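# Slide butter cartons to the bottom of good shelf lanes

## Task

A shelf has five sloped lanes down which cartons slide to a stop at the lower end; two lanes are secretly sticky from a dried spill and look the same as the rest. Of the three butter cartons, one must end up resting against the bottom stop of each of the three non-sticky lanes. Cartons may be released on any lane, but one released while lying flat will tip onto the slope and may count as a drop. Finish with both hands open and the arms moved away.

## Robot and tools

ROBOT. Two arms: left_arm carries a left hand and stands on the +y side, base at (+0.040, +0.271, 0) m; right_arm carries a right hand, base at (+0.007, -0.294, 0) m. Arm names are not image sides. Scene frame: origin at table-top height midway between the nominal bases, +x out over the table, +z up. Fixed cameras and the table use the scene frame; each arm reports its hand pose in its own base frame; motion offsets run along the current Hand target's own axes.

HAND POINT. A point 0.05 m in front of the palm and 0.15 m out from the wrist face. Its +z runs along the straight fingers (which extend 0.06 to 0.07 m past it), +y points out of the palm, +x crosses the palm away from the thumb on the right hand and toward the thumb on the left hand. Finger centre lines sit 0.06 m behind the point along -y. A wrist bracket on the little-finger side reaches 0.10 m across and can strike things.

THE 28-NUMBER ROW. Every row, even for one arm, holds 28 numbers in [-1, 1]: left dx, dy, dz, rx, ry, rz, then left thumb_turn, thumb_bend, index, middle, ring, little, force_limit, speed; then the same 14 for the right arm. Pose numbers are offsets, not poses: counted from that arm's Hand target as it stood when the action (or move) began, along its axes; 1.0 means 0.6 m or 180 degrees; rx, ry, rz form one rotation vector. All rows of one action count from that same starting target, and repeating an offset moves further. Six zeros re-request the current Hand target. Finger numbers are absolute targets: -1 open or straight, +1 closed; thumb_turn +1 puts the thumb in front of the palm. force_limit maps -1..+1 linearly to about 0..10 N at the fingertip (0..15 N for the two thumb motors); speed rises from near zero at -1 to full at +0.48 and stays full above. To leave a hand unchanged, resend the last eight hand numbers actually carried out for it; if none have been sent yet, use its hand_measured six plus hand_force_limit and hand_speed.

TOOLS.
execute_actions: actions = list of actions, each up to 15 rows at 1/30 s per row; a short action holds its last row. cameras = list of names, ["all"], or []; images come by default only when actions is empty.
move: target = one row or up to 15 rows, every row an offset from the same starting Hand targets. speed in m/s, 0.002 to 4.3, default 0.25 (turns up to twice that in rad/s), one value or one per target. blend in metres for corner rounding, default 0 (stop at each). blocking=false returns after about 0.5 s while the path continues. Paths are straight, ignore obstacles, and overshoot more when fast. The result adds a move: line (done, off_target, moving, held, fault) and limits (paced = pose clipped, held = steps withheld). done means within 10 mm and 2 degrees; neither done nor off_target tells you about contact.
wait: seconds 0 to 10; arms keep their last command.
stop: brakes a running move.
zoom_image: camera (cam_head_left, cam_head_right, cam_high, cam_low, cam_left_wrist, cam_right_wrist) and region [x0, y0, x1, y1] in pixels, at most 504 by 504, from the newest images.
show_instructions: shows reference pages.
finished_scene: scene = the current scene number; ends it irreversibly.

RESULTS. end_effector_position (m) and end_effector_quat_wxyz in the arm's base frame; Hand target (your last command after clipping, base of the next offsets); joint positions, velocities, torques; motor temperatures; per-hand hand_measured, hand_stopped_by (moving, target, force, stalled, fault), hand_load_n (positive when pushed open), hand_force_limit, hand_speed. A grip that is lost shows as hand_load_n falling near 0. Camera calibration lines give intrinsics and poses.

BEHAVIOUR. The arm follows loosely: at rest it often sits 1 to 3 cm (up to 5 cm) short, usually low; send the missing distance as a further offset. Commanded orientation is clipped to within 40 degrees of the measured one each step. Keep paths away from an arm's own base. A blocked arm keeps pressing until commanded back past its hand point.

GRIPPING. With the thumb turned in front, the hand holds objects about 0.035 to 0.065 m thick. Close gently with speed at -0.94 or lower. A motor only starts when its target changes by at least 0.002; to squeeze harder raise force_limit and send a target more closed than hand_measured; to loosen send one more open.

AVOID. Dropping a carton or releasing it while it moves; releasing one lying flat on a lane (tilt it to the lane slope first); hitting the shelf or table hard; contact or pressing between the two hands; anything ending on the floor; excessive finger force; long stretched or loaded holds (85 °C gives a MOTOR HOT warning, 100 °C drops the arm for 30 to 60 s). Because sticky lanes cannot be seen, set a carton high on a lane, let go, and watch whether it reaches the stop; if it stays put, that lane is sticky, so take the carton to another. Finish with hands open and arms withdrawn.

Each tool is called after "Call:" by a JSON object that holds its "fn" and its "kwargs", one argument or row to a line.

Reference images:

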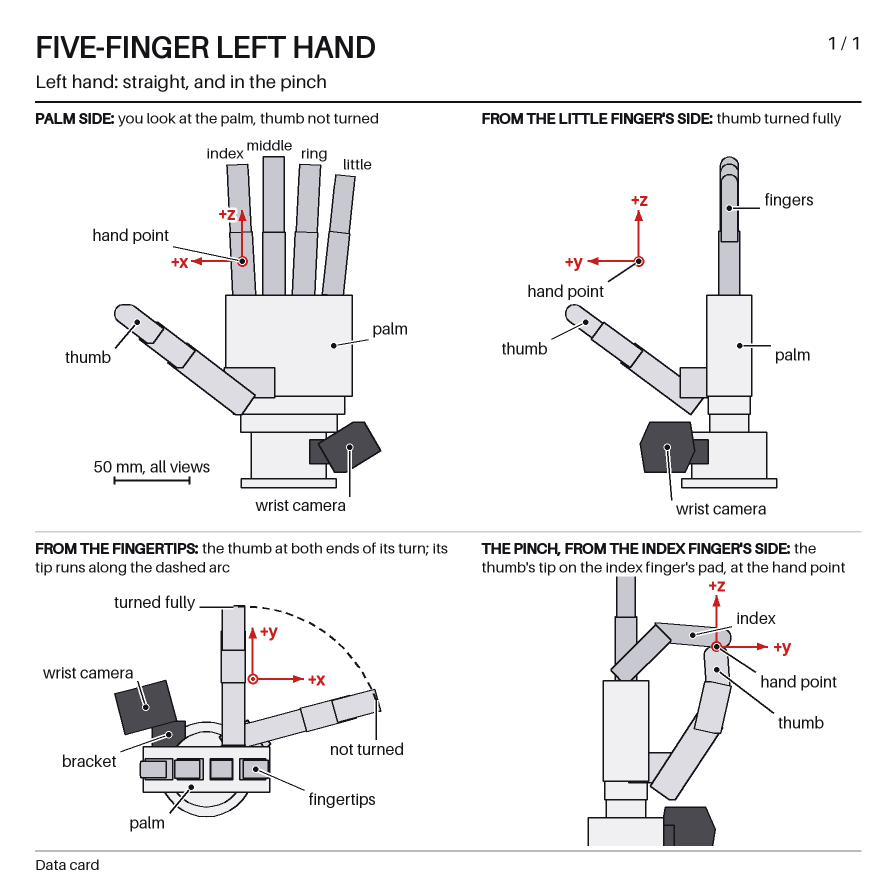

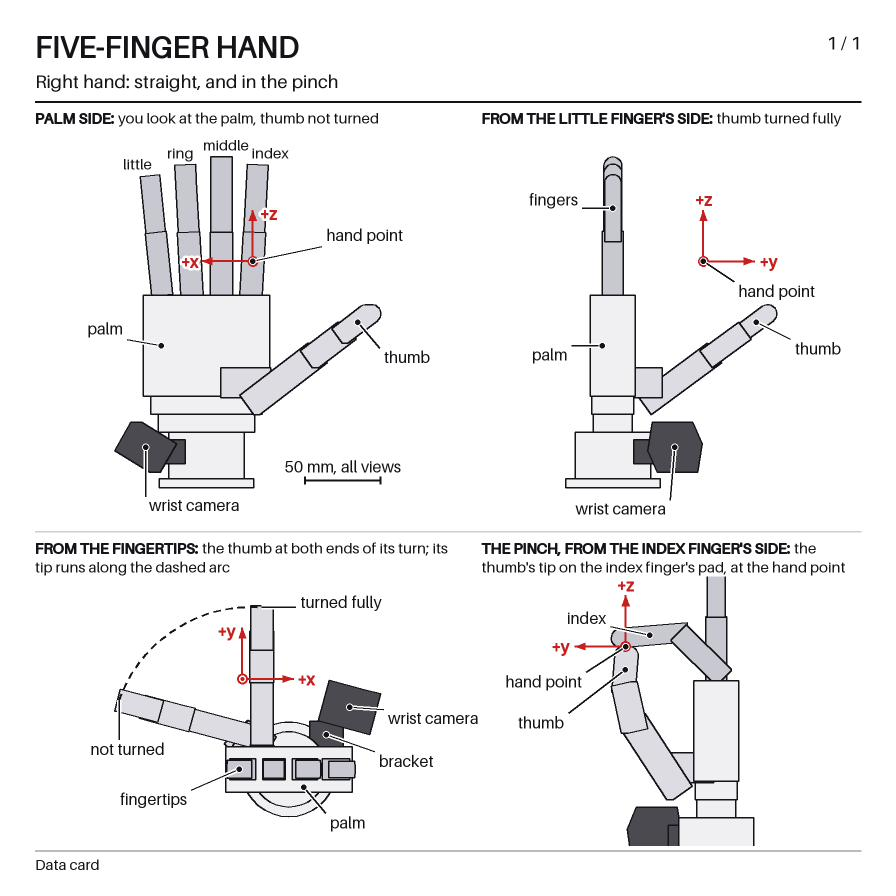

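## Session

Call:
{"fn": "execute_actions", "kwargs": {
  "actions": []
}}

Scene clock: 0.00 s.
left_arm: end_effector_position=(+0.5318, +0.0372, +0.2577) hand_measured=(-1.000, -1.000, -1.000, -1.000, -1.000, -1.000) hand_load_n=(+0.0, +0.0, +0.0, +0.0, +0.0, -0.5) hand_stopped_by=(target, target, target, target, target, target) hand_force_limit=0.00 hand_speed=-0.80 end_effector_quat_wxyz=(+0.251, +0.735, -0.362, +0.515) | right_arm: end_effector_position=(+0.6313, -0.1371, +0.2113) hand_measured=(-1.000, -1.000, -1.000, -1.000, -1.000, -1.000) hand_load_n=(+0.0, +0.0, +0.5, +0.0, +0.0, +0.0) hand_stopped_by=(target, target, target, target, target, target) hand_force_limit=0.00 hand_speed=-0.80 end_effector_quat_wxyz=(+0.081, +0.280, -0.578, +0.762)
Joint positions: left_arm=[0.458 1.66 1.282 -0.689 1.169 -0.535] | right_arm=[0.099 1.957 1.222 1.368 1.269 -1.169]
Joint velocities: within noise
Joint torques (N m): no reading
Motor temperatures (°C): left_arm=[31 28 29 27 27 26] | right_arm=[27 33 28 24 25 26]
Heat: left arm: hottest waist 31 °C; right arm: hottest shoulder 33 °C.
Hand target: left_arm +0.5368, +0.0397, +0.2627; +0.246, +0.732, -0.365, +0.519 | right_arm +0.6355, -0.1367, +0.2206; +0.074, +0.271, -0.579, +0.765
camera_calibration:
cam_left_wrist: T_world_to_cam=[[0.818366, 0.534573, 0.210971, -0.513777], [-0.310455, 0.102296, 0.945068, -0.0934325], [0.483627, -0.838908, 0.249676, -0.175415], [0, 0, 0, 1]] pos_world=[0.476287, 0.137052, 0.240489]
cam_right_wrist: T_world_to_cam=[[-0.653627, -0.318418, -0.686572, 0.50851], [0.376003, 0.650675, -0.65973, -0.022758], [0.656806, -0.689371, -0.305572, -0.334072], [0, 0, 0, 1]] pos_world=[0.560353, -0.0535726, 0.232032]

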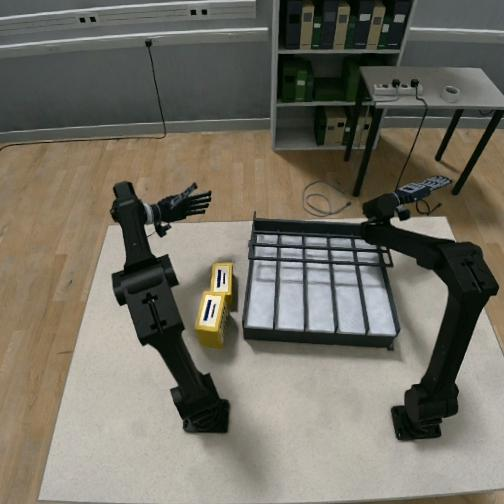

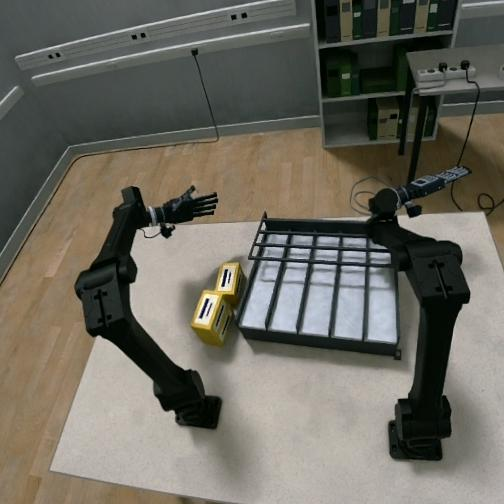

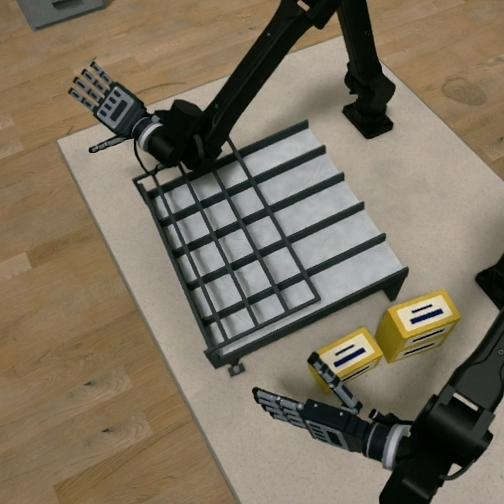

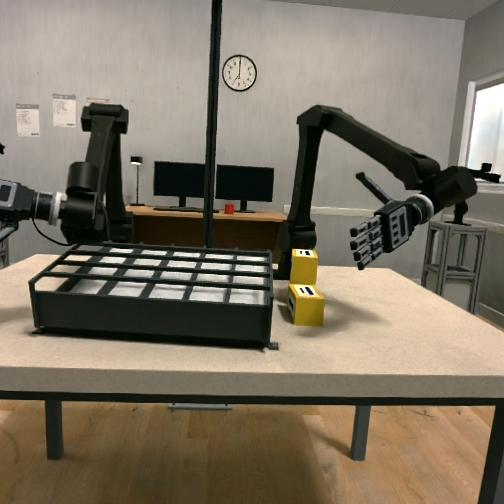

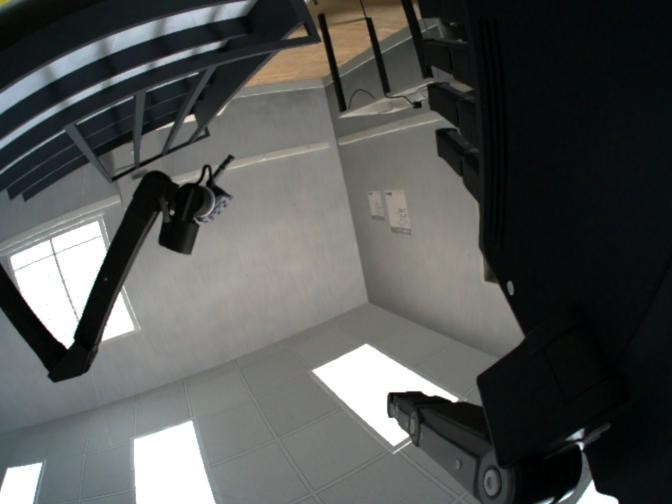

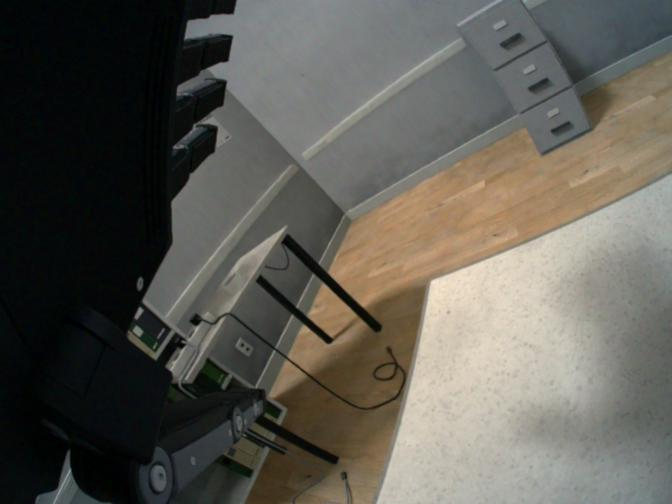

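Call:
{"fn": "zoom_image", "kwargs": {
  "camera": "cam_head_left",
  "region": [180, 250, 280, 360]
}}

Call:
{"fn": "zoom_image", "kwargs": {
  "camera": "cam_head_left",
  "region": [230, 200, 410, 360]
}}

Call:
{"fn": "zoom_image", "kwargs": {
  "camera": "cam_high",
  "region": [130, 110, 430, 400]
}}

Scaled by 4.582.

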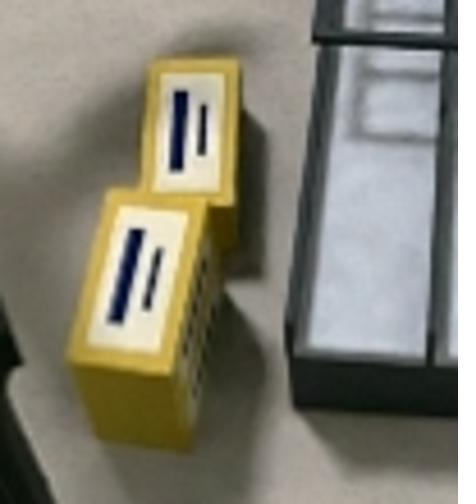

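Scaled by 2.800.

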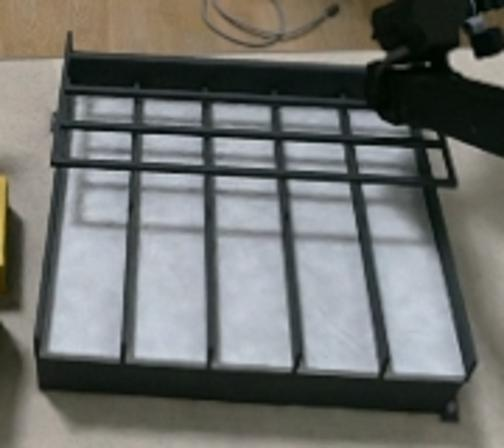

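Scaled by 1.680.

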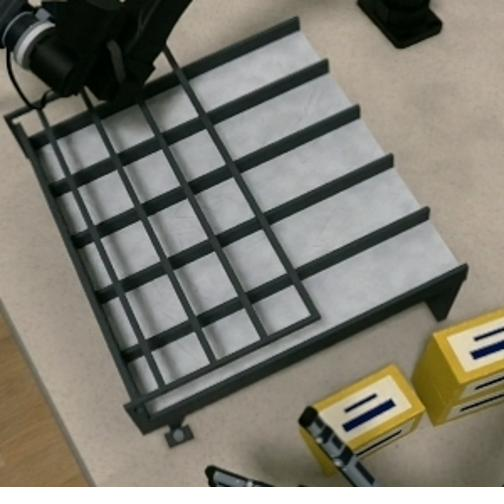

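Call:
{"fn": "move", "kwargs": {
  "target": [
    [0.0297,0.1133,-0.105,-0.2304,0.075,0.5757,1,-1,-0.6,-0.6,-0.6,-0.6,0,0.2,0.0401,0.0635,0.1852,0,0,0,-1,-1,-1,-1,-1,-1,0,-0.8],
    [-0.133,0.2537,-0.0255,-0.2304,0.075,0.5757,1,-1,-0.6,-0.6,-0.6,-0.6,0,0.2,0.0401,0.0635,0.1852,0,0,0,-1,-1,-1,-1,-1,-1,0,-0.8]
  ],
  "speed": [0.5,0.25],
  "blend": [0.03,0],
  "cameras": ["all"]
}}

Call:
{"fn": "zoom_image", "kwargs": {
  "camera": "cam_left_wrist",
  "region": [40, 0, 340, 300]
}}

Scene clock: 13.77 s.
left_arm: end_effector_position=(+0.3905, -0.0181, +0.1935) hand_measured=(+1.000, -1.000, -0.600, -0.600, -0.600, -0.600) hand_load_n=(+0.0, +0.0, +0.0, -0.5, +0.0, +0.0) hand_stopped_by=(target, target, target, target, target, target) hand_force_limit=0.00 hand_speed=0.20 end_effector_quat_wxyz=(-0.002, -0.008, +0.899, -0.437) | right_arm: end_effector_position=(+0.6360, -0.2510, +0.2075) hand_measured=(-1.000, -1.000, -1.000, -1.000, -1.000, -1.000) hand_load_n=(+0.0, +0.0, +0.0, +0.0, +0.0, +0.0) hand_stopped_by=(target, target, target, target, target, target) hand_force_limit=0.00 hand_speed=-0.80 end_effector_quat_wxyz=(+0.082, +0.283, -0.577, +0.762)
Joint positions: left_arm=[0.229 1.543 1.334 -1.638 0.874 1.913] | right_arm=[-0.101 1.927 1.214 1.099 1.091 -0.91]
Joint torques (N m): left_arm=[-1.79 -16.38 6.43 0.34 0.79 0.17] | right_arm=[-0.79 -14.92 6.17 1.24 -0.5 0.21]
Heat: left arm: hottest waist 31 °C; right arm: hottest shoulder 34 °C.
Hand target: left_arm +0.3921, -0.0197, +0.1900; +0.000, +0.000, +0.899, -0.438 | right_arm +0.6354, -0.2566, +0.2205; +0.074, +0.271, -0.579, +0.765
Off the commanded pose: left_arm 0.004 m, 1 deg | right_arm 0.014 m, 2 deg.
move: off_target (right_arm)
camera_calibration:
cam_left_wrist: T_world_to_cam=[[-0.207113, -0.606221, 0.767854, -0.0830204], [-0.80019, 0.556528, 0.223545, 0.268153], [-0.56285, -0.56813, -0.600356, 0.440511], [0, 0, 0, 1]] pos_world=[0.44532, 0.0507044, 0.268267]
cam_right_wrist: T_world_to_cam=[[-0.656702, -0.320457, -0.682678, 0.473351], [0.370359, 0.651511, -0.662093, 0.051373], [0.656945, -0.687634, -0.309164, -0.415755], [0, 0, 0, 1]] pos_world=[0.564952, -0.167669, 0.228623]

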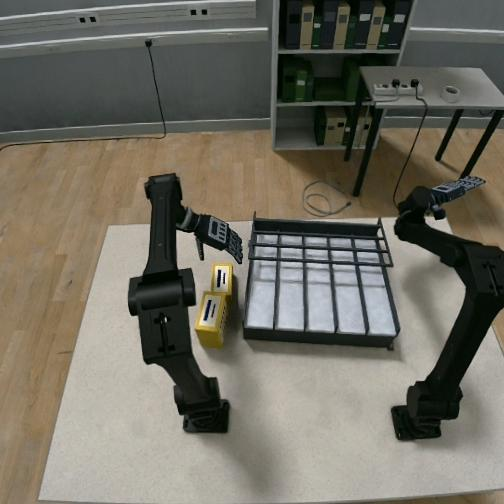

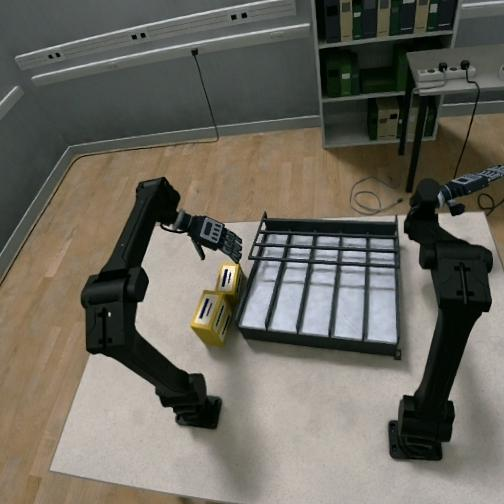

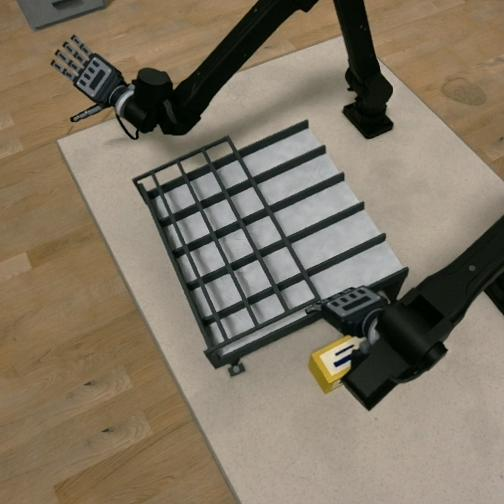

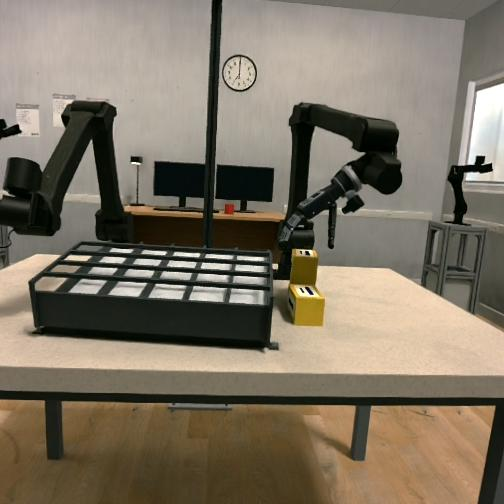

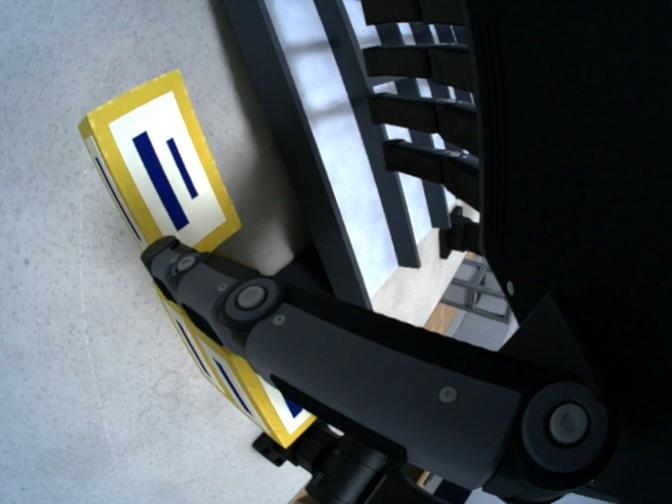

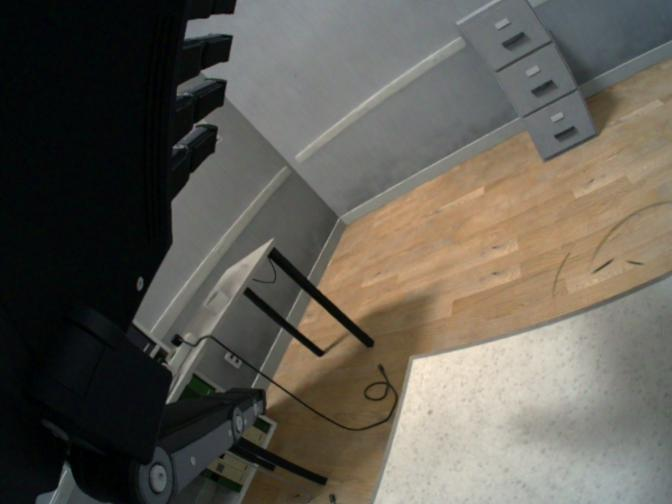

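Scaled by 1.680 from the camera's 672x504 image, which has a finer 960x720 frame.

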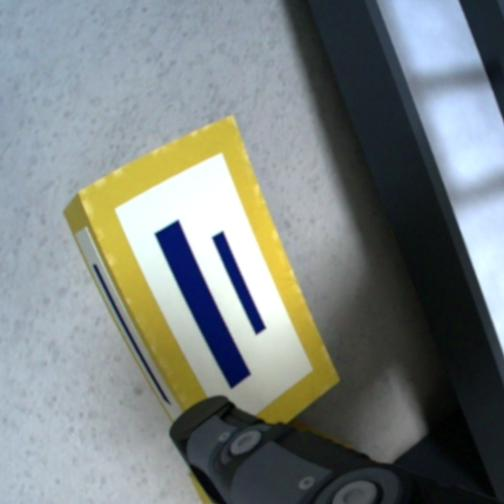

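Call:
{"fn": "move", "kwargs": {
  "target": [
    [0.0077,0.188,0.1507,0,-0.0088,-0.0068,1,-1,-0.6,-0.6,-0.6,-0.6,0,0.2,0,0,0,0,0,0,-1,-1,-1,-1,-1,-1,0,-0.8],
    [0.0077,0.188,0.1507,0,-0.0088,-0.0068,1,-0.7,-0.1,-0.1,-0.1,-0.1,0.1,-0.85,0,0,0,0,0,0,-1,-1,-1,-1,-1,-1,0,-0.8]
  ],
  "speed": 0.12,
  "cameras": ["cam_left_wrist","cam_low"]
}}

Scene clock: 18.97 s.
left_arm: end_effector_position=(+0.3891, -0.0194, +0.0521) hand_measured=(+1.000, -0.804, -0.188, -0.200, -0.174, -0.130) hand_load_n=(+5.0, +16.0, +4.5, +1.0, +4.0, +5.5) hand_stopped_by=(target, force, force, force, force, force) hand_force_limit=0.10 hand_speed=-0.85 end_effector_quat_wxyz=(+0.017, -0.008, +0.900, -0.435) | right_arm: end_effector_position=(+0.6360, -0.2510, +0.2075) hand_measured=(-1.000, -1.000, -1.000, -1.000, -1.000, -1.000) hand_load_n=(+0.0, +0.0, +0.0, +0.0, +0.0, +0.0) hand_stopped_by=(target, target, target, target, target, target) hand_force_limit=0.00 hand_speed=-0.80 end_effector_quat_wxyz=(+0.082, +0.283, -0.577, +0.762)
Joint positions: left_arm=[0.23 1.653 1.073 -1.215 0.879 1.889] | right_arm=[-0.101 1.927 1.214 1.099 1.091 -0.91]
Joint torques (N m): left_arm=[-1.32 -15.38 5.64 0.27 0.88 -0.04] | right_arm=[-0.85 -14.45 6.28 1.29 -0.51 0.19]
Heat: left arm: hottest waist 31 °C; right arm: hottest shoulder 33 °C.
Hand target: left_arm +0.3875, -0.0215, +0.0453; +0.008, -0.016, +0.899, -0.438 | right_arm +0.6354, -0.2566, +0.2205; +0.074, +0.271, -0.579, +0.765
Off the commanded pose: left_arm 0.007 m, 1 deg | right_arm 0.014 m, 2 deg.
move: off_target (right_arm)
camera_calibration:
cam_left_wrist: T_world_to_cam=[[-0.222635, -0.614583, 0.756783, 0.0308683], [-0.816307, 0.541911, 0.199939, 0.306583], [-0.532988, -0.573254, -0.622337, 0.343596], [0, 0, 0, 1]] pos_world=[0.440271, 0.0497984, 0.129174]
Images, in order (width x height): cam_low 504x504, cam_left_wrist 672x504.

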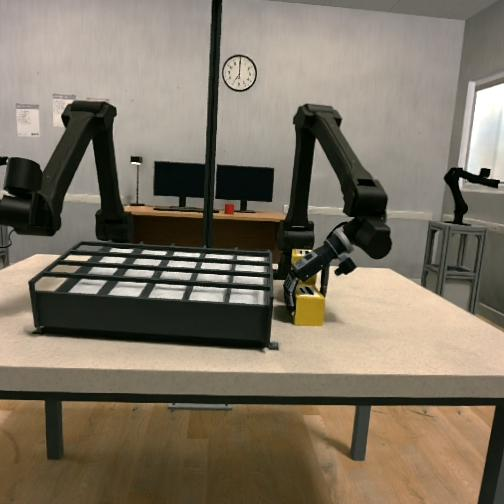

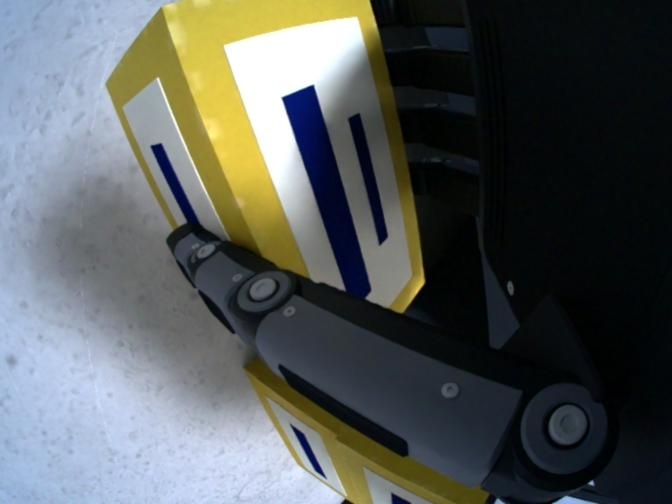

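Call:
{"fn": "move", "kwargs": {
  "target": [
    [0,-0.1576,-0.1231,0,0,0,1,-0.7,-0.1,-0.1,-0.1,-0.1,0.1,-0.85,0,0,0,0,0,0,-1,-1,-1,-1,-1,-1,0,-0.8],
    [0.104,-0.3873,-0.0185,0,0.0454,-0.0139,1,-0.7,-0.1,-0.1,-0.1,-0.1,0.1,-0.85,0,0,0,0,0,0,-1,-1,-1,-1,-1,-1,0,-0.8]
  ],
  "speed": [0.15,0.2],
  "blend": [0.02,0],
  "cameras": ["cam_left_wrist","cam_low","cam_head_left"]
}}

Call:
{"fn": "zoom_image", "kwargs": {
  "camera": "cam_head_left",
  "region": [210, 230, 320, 340]
}}

Scene clock: 24.60 s.
left_arm: end_effector_position=(+0.3126, -0.1549, +0.2027) hand_measured=(+1.000, -0.804, -0.188, -0.200, -0.174, -0.130) hand_load_n=(+5.0, +15.5, +5.5, +1.0, +3.5, +4.0) hand_stopped_by=(target, force, force, force, force, force) hand_force_limit=0.10 hand_speed=-0.85 end_effector_quat_wxyz=(-0.104, -0.011, +0.897, -0.429) | right_arm: end_effector_position=(+0.6360, -0.2510, +0.2075) hand_measured=(-1.000, -1.000, -1.000, -1.000, -1.000, -1.000) hand_load_n=(+0.0, +0.0, -0.5, +0.0, +0.0, +0.0) hand_stopped_by=(target, target, target, target, target, target) hand_force_limit=0.00 hand_speed=-0.80 end_effector_quat_wxyz=(+0.082, +0.283, -0.577, +0.762)
Joint positions: left_arm=[-0.115 1.398 1.185 -1.5 0.907 1.5] | right_arm=[-0.101 1.927 1.214 1.099 1.091 -0.91]
Joint torques (N m): left_arm=[-0.91 -17.26 11.28 0.28 1.14 -0.17] | right_arm=[-0.73 -14.45 6.17 1.22 -0.52 0.2]
Heat: left arm: hottest waist 31 °C; right arm: hottest shoulder 33 °C.
Hand target: left_arm +0.3298, -0.1581, +0.2353; -0.066, -0.004, +0.897, -0.438 | right_arm +0.6354, -0.2566, +0.2205; +0.074, +0.271, -0.579, +0.765
Off the commanded pose: left_arm 0.037 m, 5 deg | right_arm 0.014 m, 2 deg.
move: off_target (left_arm, right_arm)
camera_calibration:
cam_left_wrist: T_world_to_cam=[[-0.110988, -0.60142, 0.791186, -0.223103], [-0.695253, 0.615851, 0.370608, 0.226423], [-0.710144, -0.508942, -0.486491, 0.356736], [0, 0, 0, 1]] pos_world=[0.385993, -0.0920631, 0.266151]
Images, in order (width x height): cam_head_left 504x504, cam_low 504x504, cam_left_wrist 672x504.

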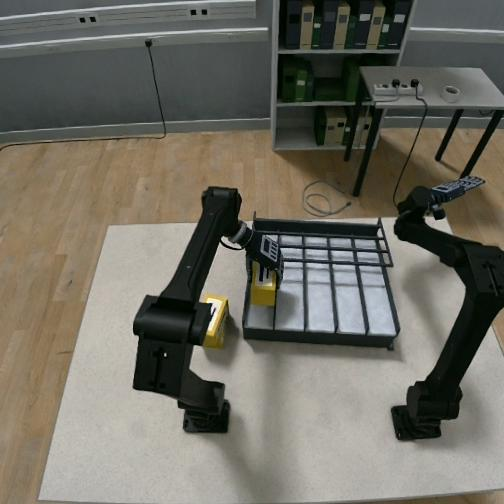

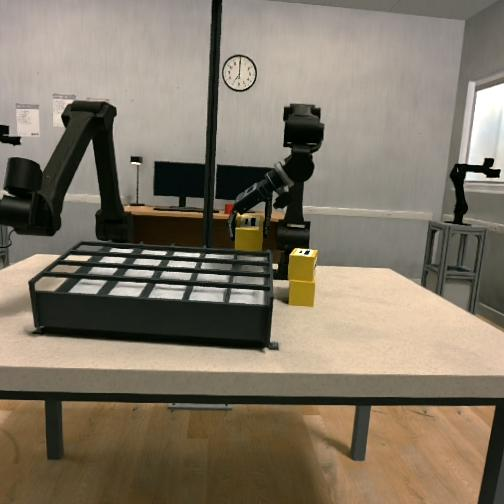

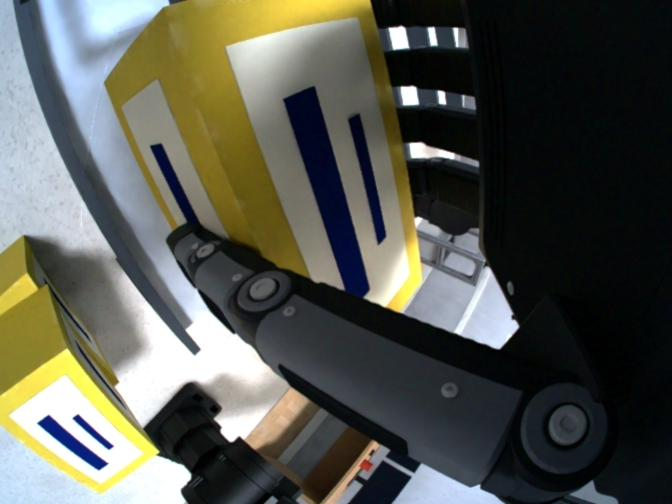

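Scaled by 4.582.

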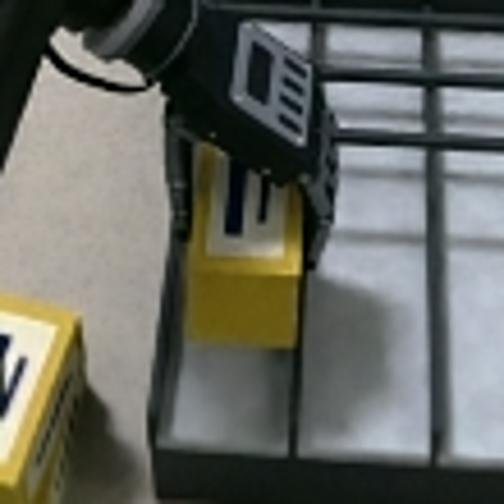

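Call:
{"fn": "move", "kwargs": {
  "target": [0.0032,0.1185,0.0765,0.0005,0.0014,-0.008,1,-0.7,-0.1,-0.1,-0.1,-0.1,0.1,-0.85,0,0,0,0,0,0,-1,-1,-1,-1,-1,-1,0,-0.8],
  "speed": 0.13,
  "cameras": ["cam_low","cam_head_left"]
}}

Call:
{"fn": "zoom_image", "kwargs": {
  "camera": "cam_head_left",
  "region": [230, 260, 300, 340]
}}

Call:
{"fn": "zoom_image", "kwargs": {
  "camera": "cam_low",
  "region": [190, 220, 290, 320]
}}

Scene clock: 28.57 s.
left_arm: end_effector_position=(+0.3134, -0.1496, +0.1468) hand_measured=(+1.000, -0.804, -0.188, -0.200, -0.174, -0.130) hand_load_n=(+5.0, +16.0, +5.5, +1.0, +3.5, +4.0) hand_stopped_by=(target, force, force, force, force, force) hand_force_limit=0.10 hand_speed=-0.85 end_effector_quat_wxyz=(-0.077, -0.006, +0.899, -0.432) | right_arm: end_effector_position=(+0.6360, -0.2510, +0.2075) hand_measured=(-1.000, -1.000, -1.000, -1.000, -1.000, -1.000) hand_load_n=(+0.0, +0.0, +0.0, +0.0, +0.0, +0.0) hand_stopped_by=(target, target, target, target, target, target) hand_force_limit=0.00 hand_speed=-0.80 end_effector_quat_wxyz=(+0.082, +0.283, -0.577, +0.762)
Joint positions: left_arm=[-0.1 1.402 1.045 -1.304 0.905 1.5] | right_arm=[-0.101 1.927 1.214 1.099 1.091 -0.91]
Joint torques (N m): left_arm=[-0.56 -14.1 7.41 0.31 1.19 -0.09] | right_arm=[-0.73 -14.33 6.16 1.22 -0.52 0.21]
Heat: left arm: hottest waist 31 °C; right arm: hottest shoulder 33 °C.
Hand target: left_arm +0.3181, -0.1502, +0.1517; -0.073, -0.014, +0.896, -0.438 | right_arm +0.6354, -0.2566, +0.2205; +0.074, +0.271, -0.579, +0.765
Off the commanded pose: left_arm 0.007 m, 1 deg | right_arm 0.014 m, 2 deg.
move: off_target (right_arm)
Images, in order (width x height): cam_head_left 504x504, cam_low 504x504.

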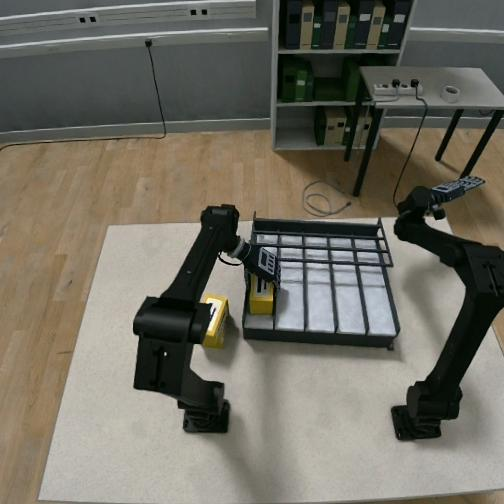

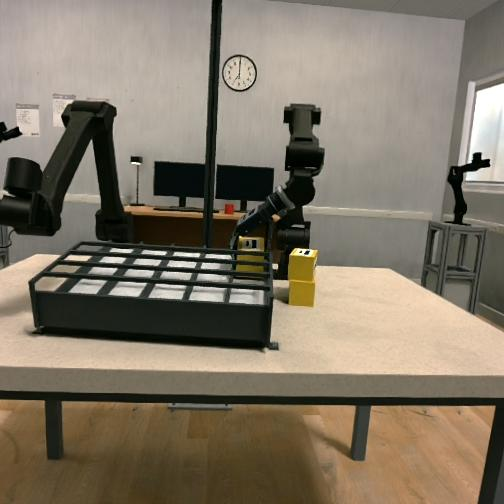

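Scaled by 6.300.

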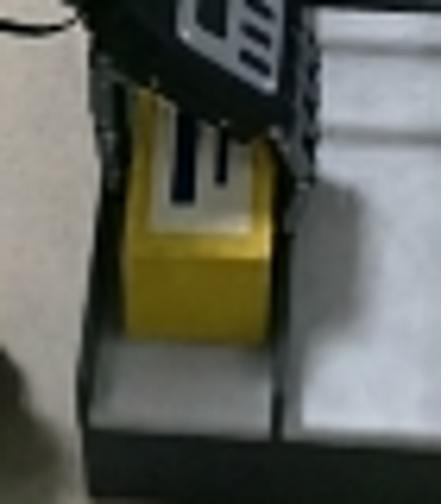

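Scaled by 5.040.

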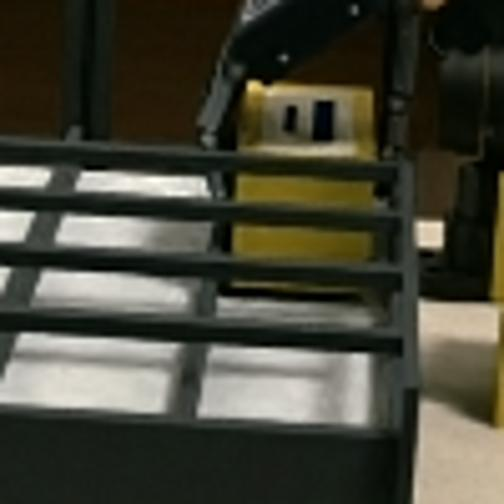

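Call:
{"fn": "move", "kwargs": {
  "target": [
    [0.0004,0.0062,-0.0079,0,0,0,1,-0.7,-0.1,-0.1,-0.1,-0.1,0.1,-0.85,0,0,0,0,0,0,-1,-1,-1,-1,-1,-1,0,-0.8],
    [-0.0015,0.0167,0.0002,0,0,0,1,-0.7,-0.1,-0.1,-0.1,-0.1,0.1,-0.85,0,0,0,0,0,0,-1,-1,-1,-1,-1,-1,0,-0.8],
    [-0.0015,0.0167,0.0002,0,0,0,1,-1,-0.6,-0.6,-0.6,-0.6,0.1,-0.2,0,0,0,0,0,0,-1,-1,-1,-1,-1,-1,0,-0.8]
  ],
  "speed": 0.08,
  "cameras": ["cam_low","cam_head_left","cam_left_wrist"]
}}

Scene clock: 31.77 s.
left_arm: end_effector_position=(+0.3148, -0.1310, +0.1404) hand_measured=(+1.000, -1.000, -0.600, -0.402, -0.600, -0.600) hand_load_n=(+0.0, +0.0, +0.0, -10.0, +0.0, +0.0) hand_stopped_by=(target, target, target, stalled, target, target) hand_force_limit=0.10 hand_speed=-0.20 end_effector_quat_wxyz=(-0.075, -0.028, +0.902, -0.424) | right_arm: end_effector_position=(+0.6360, -0.2510, +0.2075) hand_measured=(-1.000, -1.000, -1.000, -1.000, -1.000, -1.000) hand_load_n=(+0.0, +0.0, +0.0, +0.0, +0.0, +0.0) hand_stopped_by=(target, target, target, target, target, target) hand_force_limit=0.00 hand_speed=-0.80 end_effector_quat_wxyz=(+0.082, +0.283, -0.577, +0.762)
Joint positions: left_arm=[-0.054 1.405 1.035 -1.311 0.885 1.506] | right_arm=[-0.101 1.927 1.214 1.099 1.091 -0.91]
Joint torques (N m): left_arm=[-3.02 -13.33 7.19 0.66 1.88 0.09] | right_arm=[-0.73 -14.51 6.2 1.33 -0.51 0.19]
Heat: left arm: hottest waist 31 °C; right arm: hottest shoulder 33 °C.
Hand target: left_arm +0.3181, -0.1442, +0.1437; -0.073, -0.014, +0.896, -0.438 | right_arm +0.6354, -0.2566, +0.2205; +0.074, +0.271, -0.579, +0.765
Off the commanded pose: left_arm 0.014 m, 2 deg | right_arm 0.014 m, 2 deg.
move: off_target (left_arm, right_arm)
camera_calibration:
cam_left_wrist: T_world_to_cam=[[-0.107393, -0.622011, 0.775609, -0.160874], [-0.741957, 0.56942, 0.353922, 0.247362], [-0.661791, -0.53746, -0.522657, 0.326274], [0, 0, 0, 1]] pos_world=[0.38218, -0.0655596, 0.207758]
Images, in order (width x height): cam_head_left 504x504, cam_low 504x504, cam_left_wrist 672x504.

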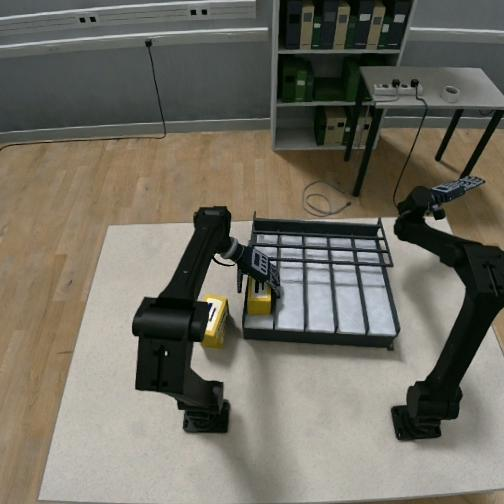

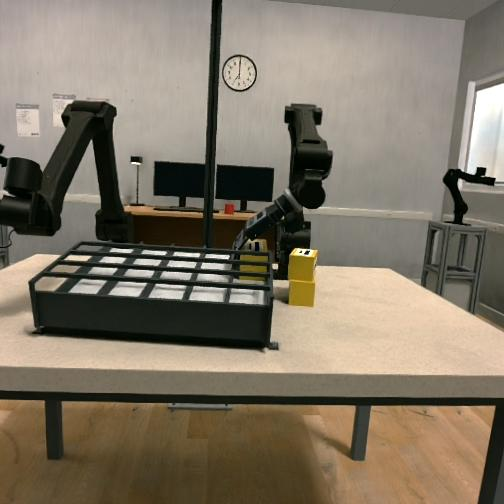

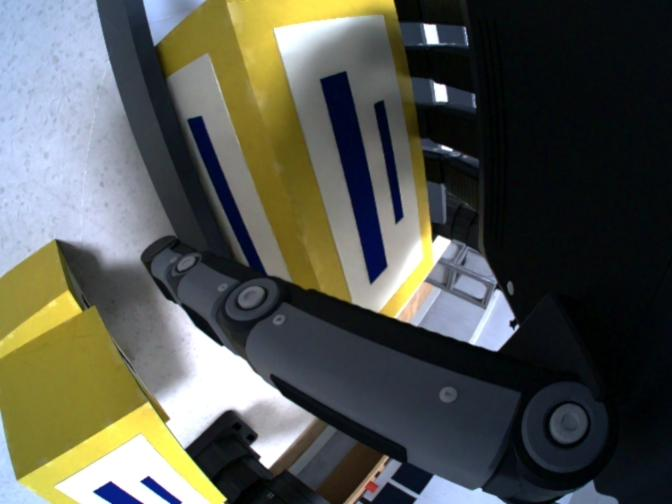

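Call:
{"fn": "move", "kwargs": {
  "target": [0.0247,-0.1172,-0.118,0,0,0,1,-1,-0.6,-0.6,-0.6,-0.6,0.1,-0.2,0,0,0,0,0,0,-1,-1,-1,-1,-1,-1,0,-0.8],
  "speed": 0.1,
  "cameras": ["cam_low","cam_head_left","cam_left_wrist","cam_high"]
}}

Call:
{"fn": "zoom_image", "kwargs": {
  "camera": "cam_head_left",
  "region": [220, 230, 320, 340]
}}

Scene clock: 35.40 s.
left_arm: end_effector_position=(+0.3069, -0.1334, +0.2282) hand_measured=(+1.000, -1.000, -0.600, -0.404, -0.600, -0.600) hand_load_n=(+0.0, +0.0, +0.0, +0.0, +0.0, +0.0) hand_stopped_by=(target, target, target, stalled, target, target) hand_force_limit=0.10 hand_speed=-0.20 end_effector_quat_wxyz=(-0.096, -0.026, +0.894, -0.436) | right_arm: end_effector_position=(+0.6360, -0.2510, +0.2075) hand_measured=(-1.000, -1.000, -1.000, -1.000, -1.000, -1.000) hand_load_n=(+0.0, +0.0, +0.0, +0.0, +0.0, +0.0) hand_stopped_by=(target, target, target, target, target, target) hand_force_limit=0.00 hand_speed=-0.80 end_effector_quat_wxyz=(+0.082, +0.283, -0.577, +0.762)
Joint positions: left_arm=[-0.05 1.362 1.213 -1.601 0.913 1.55] | right_arm=[-0.101 1.927 1.214 1.099 1.091 -0.91]
Joint torques (N m): left_arm=[-0.67 -14.51 9.91 -0.08 0.72 0.17] | right_arm=[-0.73 -14.74 6.15 1.18 -0.5 0.18]
Heat: left arm: hottest waist 31 °C; right arm: hottest shoulder 33 °C.
Hand target: left_arm +0.3181, -0.1312, +0.2437; -0.073, -0.014, +0.896, -0.438 | right_arm +0.6354, -0.2566, +0.2205; +0.074, +0.271, -0.579, +0.765
Off the commanded pose: left_arm 0.019 m, 3 deg | right_arm 0.014 m, 2 deg.
move: off_target (left_arm, right_arm)
camera_calibration:
cam_left_wrist: T_world_to_cam=[[-0.0902258, -0.596267, 0.7977, -0.23823], [-0.717636, 0.594297, 0.363057, 0.205477], [-0.690549, -0.539701, -0.481523, 0.364732], [0, 0, 0, 1]] pos_world=[0.377829, -0.0673167, 0.291063]
Images, in order (width x height): cam_head_left 504x504, cam_high 504x504, cam_low 504x504, cam_left_wrist 672x504.

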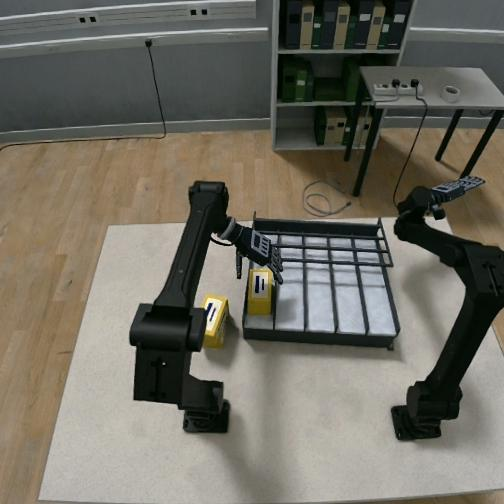

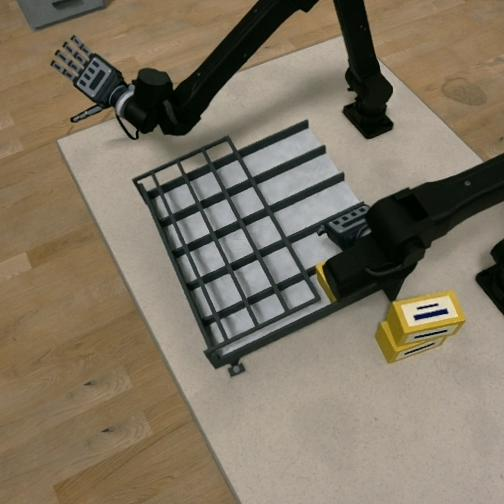

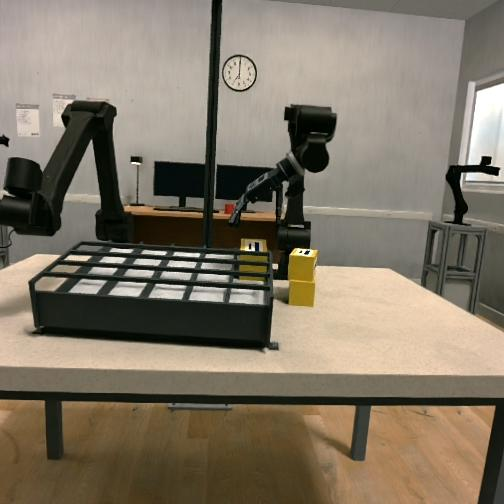

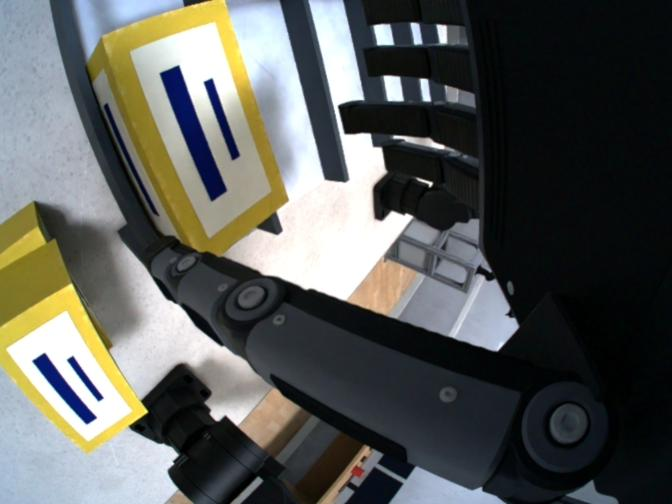

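Scaled by 4.582.

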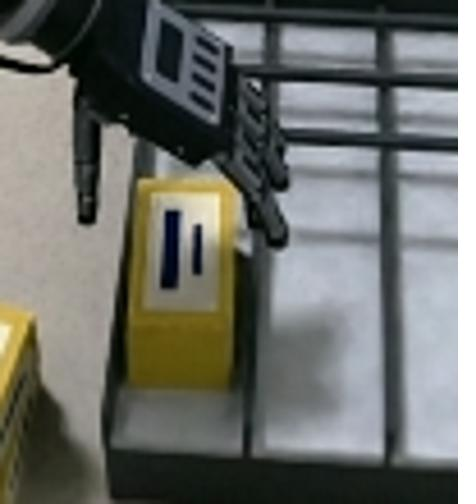

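Call:
{"fn": "zoom_image", "kwargs": {
  "camera": "cam_left_wrist",
  "region": [60, 0, 310, 270]
}}

Scaled by 1.867 from the camera's 672x504 image, which has a finer 960x720 frame.

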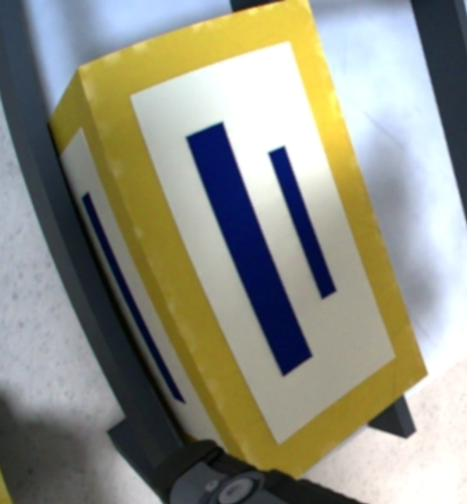

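Call:
{"fn": "move", "kwargs": {
  "target": [
    [-0.0138,0.0805,0.0852,-0.0006,0.0072,-0.0029,1,-1,-0.45,-0.45,-0.45,-0.45,0.1,0,0,0,0,0,0,0,-1,-1,-1,-1,-1,-1,0,-0.8],
    [-0.0218,0.1238,0.1187,-0.0006,0.0072,-0.0029,1,-1,-0.45,-0.45,-0.45,-0.45,0.1,0,0,0,0,0,0,0,-1,-1,-1,-1,-1,-1,0,-0.8]
  ],
  "speed": 0.12,
  "cameras": ["cam_left_wrist","cam_head_left"]
}}

Scene clock: 44.00 s.
left_arm: end_effector_position=(+0.3160, -0.1393, +0.1460) hand_measured=(+1.000, -1.000, -0.450, -0.450, -0.450, -0.450) hand_load_n=(+0.0, +0.0, +0.0, +0.0, +0.0, +0.5) hand_stopped_by=(target, target, target, target, target, target) hand_force_limit=0.10 hand_speed=0.00 end_effector_quat_wxyz=(-0.077, -0.009, +0.896, -0.437) | right_arm: end_effector_position=(+0.6360, -0.2510, +0.2075) hand_measured=(-1.000, -1.000, -1.000, -1.000, -1.000, -1.000) hand_load_n=(+0.0, +0.0, +0.0, +0.0, -0.5, +0.0) hand_stopped_by=(target, target, target, target, target, target) hand_force_limit=0.00 hand_speed=-0.80 end_effector_quat_wxyz=(+0.082, +0.283, -0.577, +0.762)
Joint positions: left_arm=[-0.067 1.415 1.052 -1.336 0.914 1.548] | right_arm=[-0.101 1.927 1.214 1.099 1.091 -0.91]
Joint torques (N m): left_arm=[-1.67 -12.75 6.48 0.54 0.8 -0.05] | right_arm=[-0.44 -14.27 6.15 1.22 -0.51 0.18]
Heat: left arm: hottest elbow 32 °C; right arm: hottest shoulder 34 °C.
Hand target: left_arm +0.3158, -0.1420, +0.1405; -0.085, -0.013, +0.895, -0.437 | right_arm +0.6354, -0.2566, +0.2205; +0.074, +0.271, -0.579, +0.765
Off the commanded pose: left_arm 0.006 m, 1 deg | right_arm 0.014 m, 2 deg.
move: off_target (right_arm)
camera_calibration:
cam_left_wrist: T_world_to_cam=[[-0.138395, -0.591785, 0.794126, -0.15904], [-0.725482, 0.606418, 0.325473, 0.255096], [-0.674183, -0.531081, -0.513255, 0.328937], [0, 0, 0, 1]] pos_world=[0.384821, -0.0741204, 0.2121]
Images, in order (width x height): cam_head_left 504x504, cam_left_wrist 672x504.

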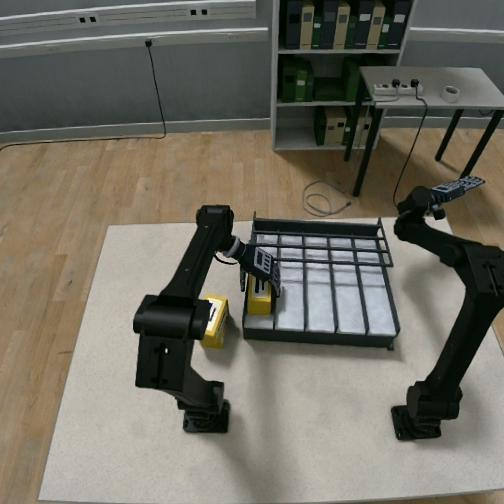

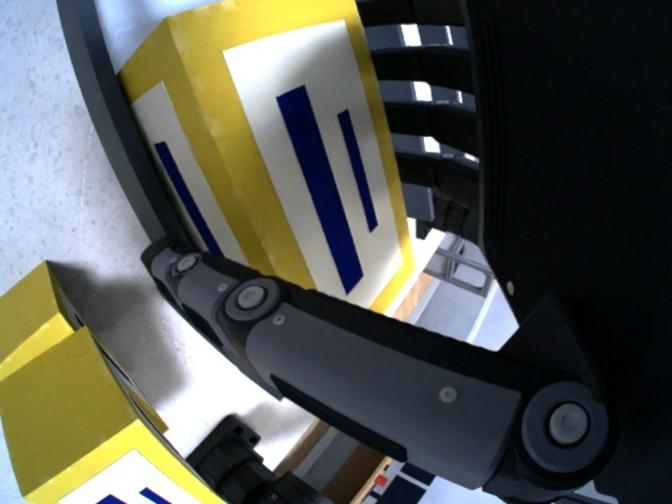

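Call:
{"fn": "move", "kwargs": {
  "target": [0,0,0,0,0,0,1,-0.7,-0.1,-0.1,-0.1,-0.1,0.11,-0.85,0,0,0,0,0,0,-1,-1,-1,-1,-1,-1,0,-0.8],
  "speed": 0.12,
  "cameras": ["cam_left_wrist"]
}}

Scene clock: 45.97 s.
left_arm: end_effector_position=(+0.3152, -0.1432, +0.1467) hand_measured=(+1.000, -0.860, -0.162, -0.162, -0.120, -0.100) hand_load_n=(+1.5, +13.0, +4.5, +3.0, +7.5, +0.0) hand_stopped_by=(target, force, force, force, force, target) hand_force_limit=0.11 hand_speed=-0.85 end_effector_quat_wxyz=(-0.079, -0.005, +0.895, -0.440) | right_arm: end_effector_position=(+0.6360, -0.2510, +0.2075) hand_measured=(-1.000, -1.000, -1.000, -1.000, -1.000, -1.000) hand_load_n=(+0.0, +0.0, +0.0, +0.0, +0.0, +0.0) hand_stopped_by=(target, target, target, target, target, target) hand_force_limit=0.00 hand_speed=-0.80 end_effector_quat_wxyz=(+0.082, +0.283, -0.577, +0.762)
Joint positions: left_arm=[-0.075 1.415 1.052 -1.334 0.921 1.546] | right_arm=[-0.101 1.927 1.214 1.099 1.091 -0.91]
Joint torques (N m): left_arm=[-0.97 -12.69 6.49 0.43 0.57 -0.04] | right_arm=[-0.67 -14.39 6.2 1.36 -0.51 0.19]
Heat: left arm: hottest elbow 32 °C; right arm: hottest shoulder 34 °C.
Hand target: left_arm +0.3158, -0.1420, +0.1406; -0.085, -0.013, +0.895, -0.437 | right_arm +0.6354, -0.2566, +0.2205; +0.074, +0.271, -0.579, +0.765
Off the commanded pose: left_arm 0.006 m, 1 deg | right_arm 0.014 m, 2 deg.
move: off_target (right_arm)
camera_calibration:
cam_left_wrist: T_world_to_cam=[[-0.14263, -0.585834, 0.797781, -0.160327], [-0.721442, 0.613358, 0.321424, 0.256909], [-0.677627, -0.529708, -0.510129, 0.32752], [0, 0, 0, 1]] pos_world=[0.384413, -0.0780127, 0.212407]
Images, in order (width x height): cam_left_wrist 672x504.

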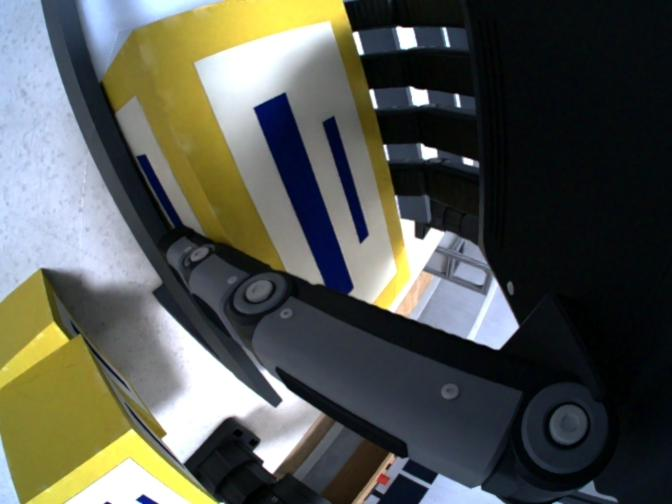

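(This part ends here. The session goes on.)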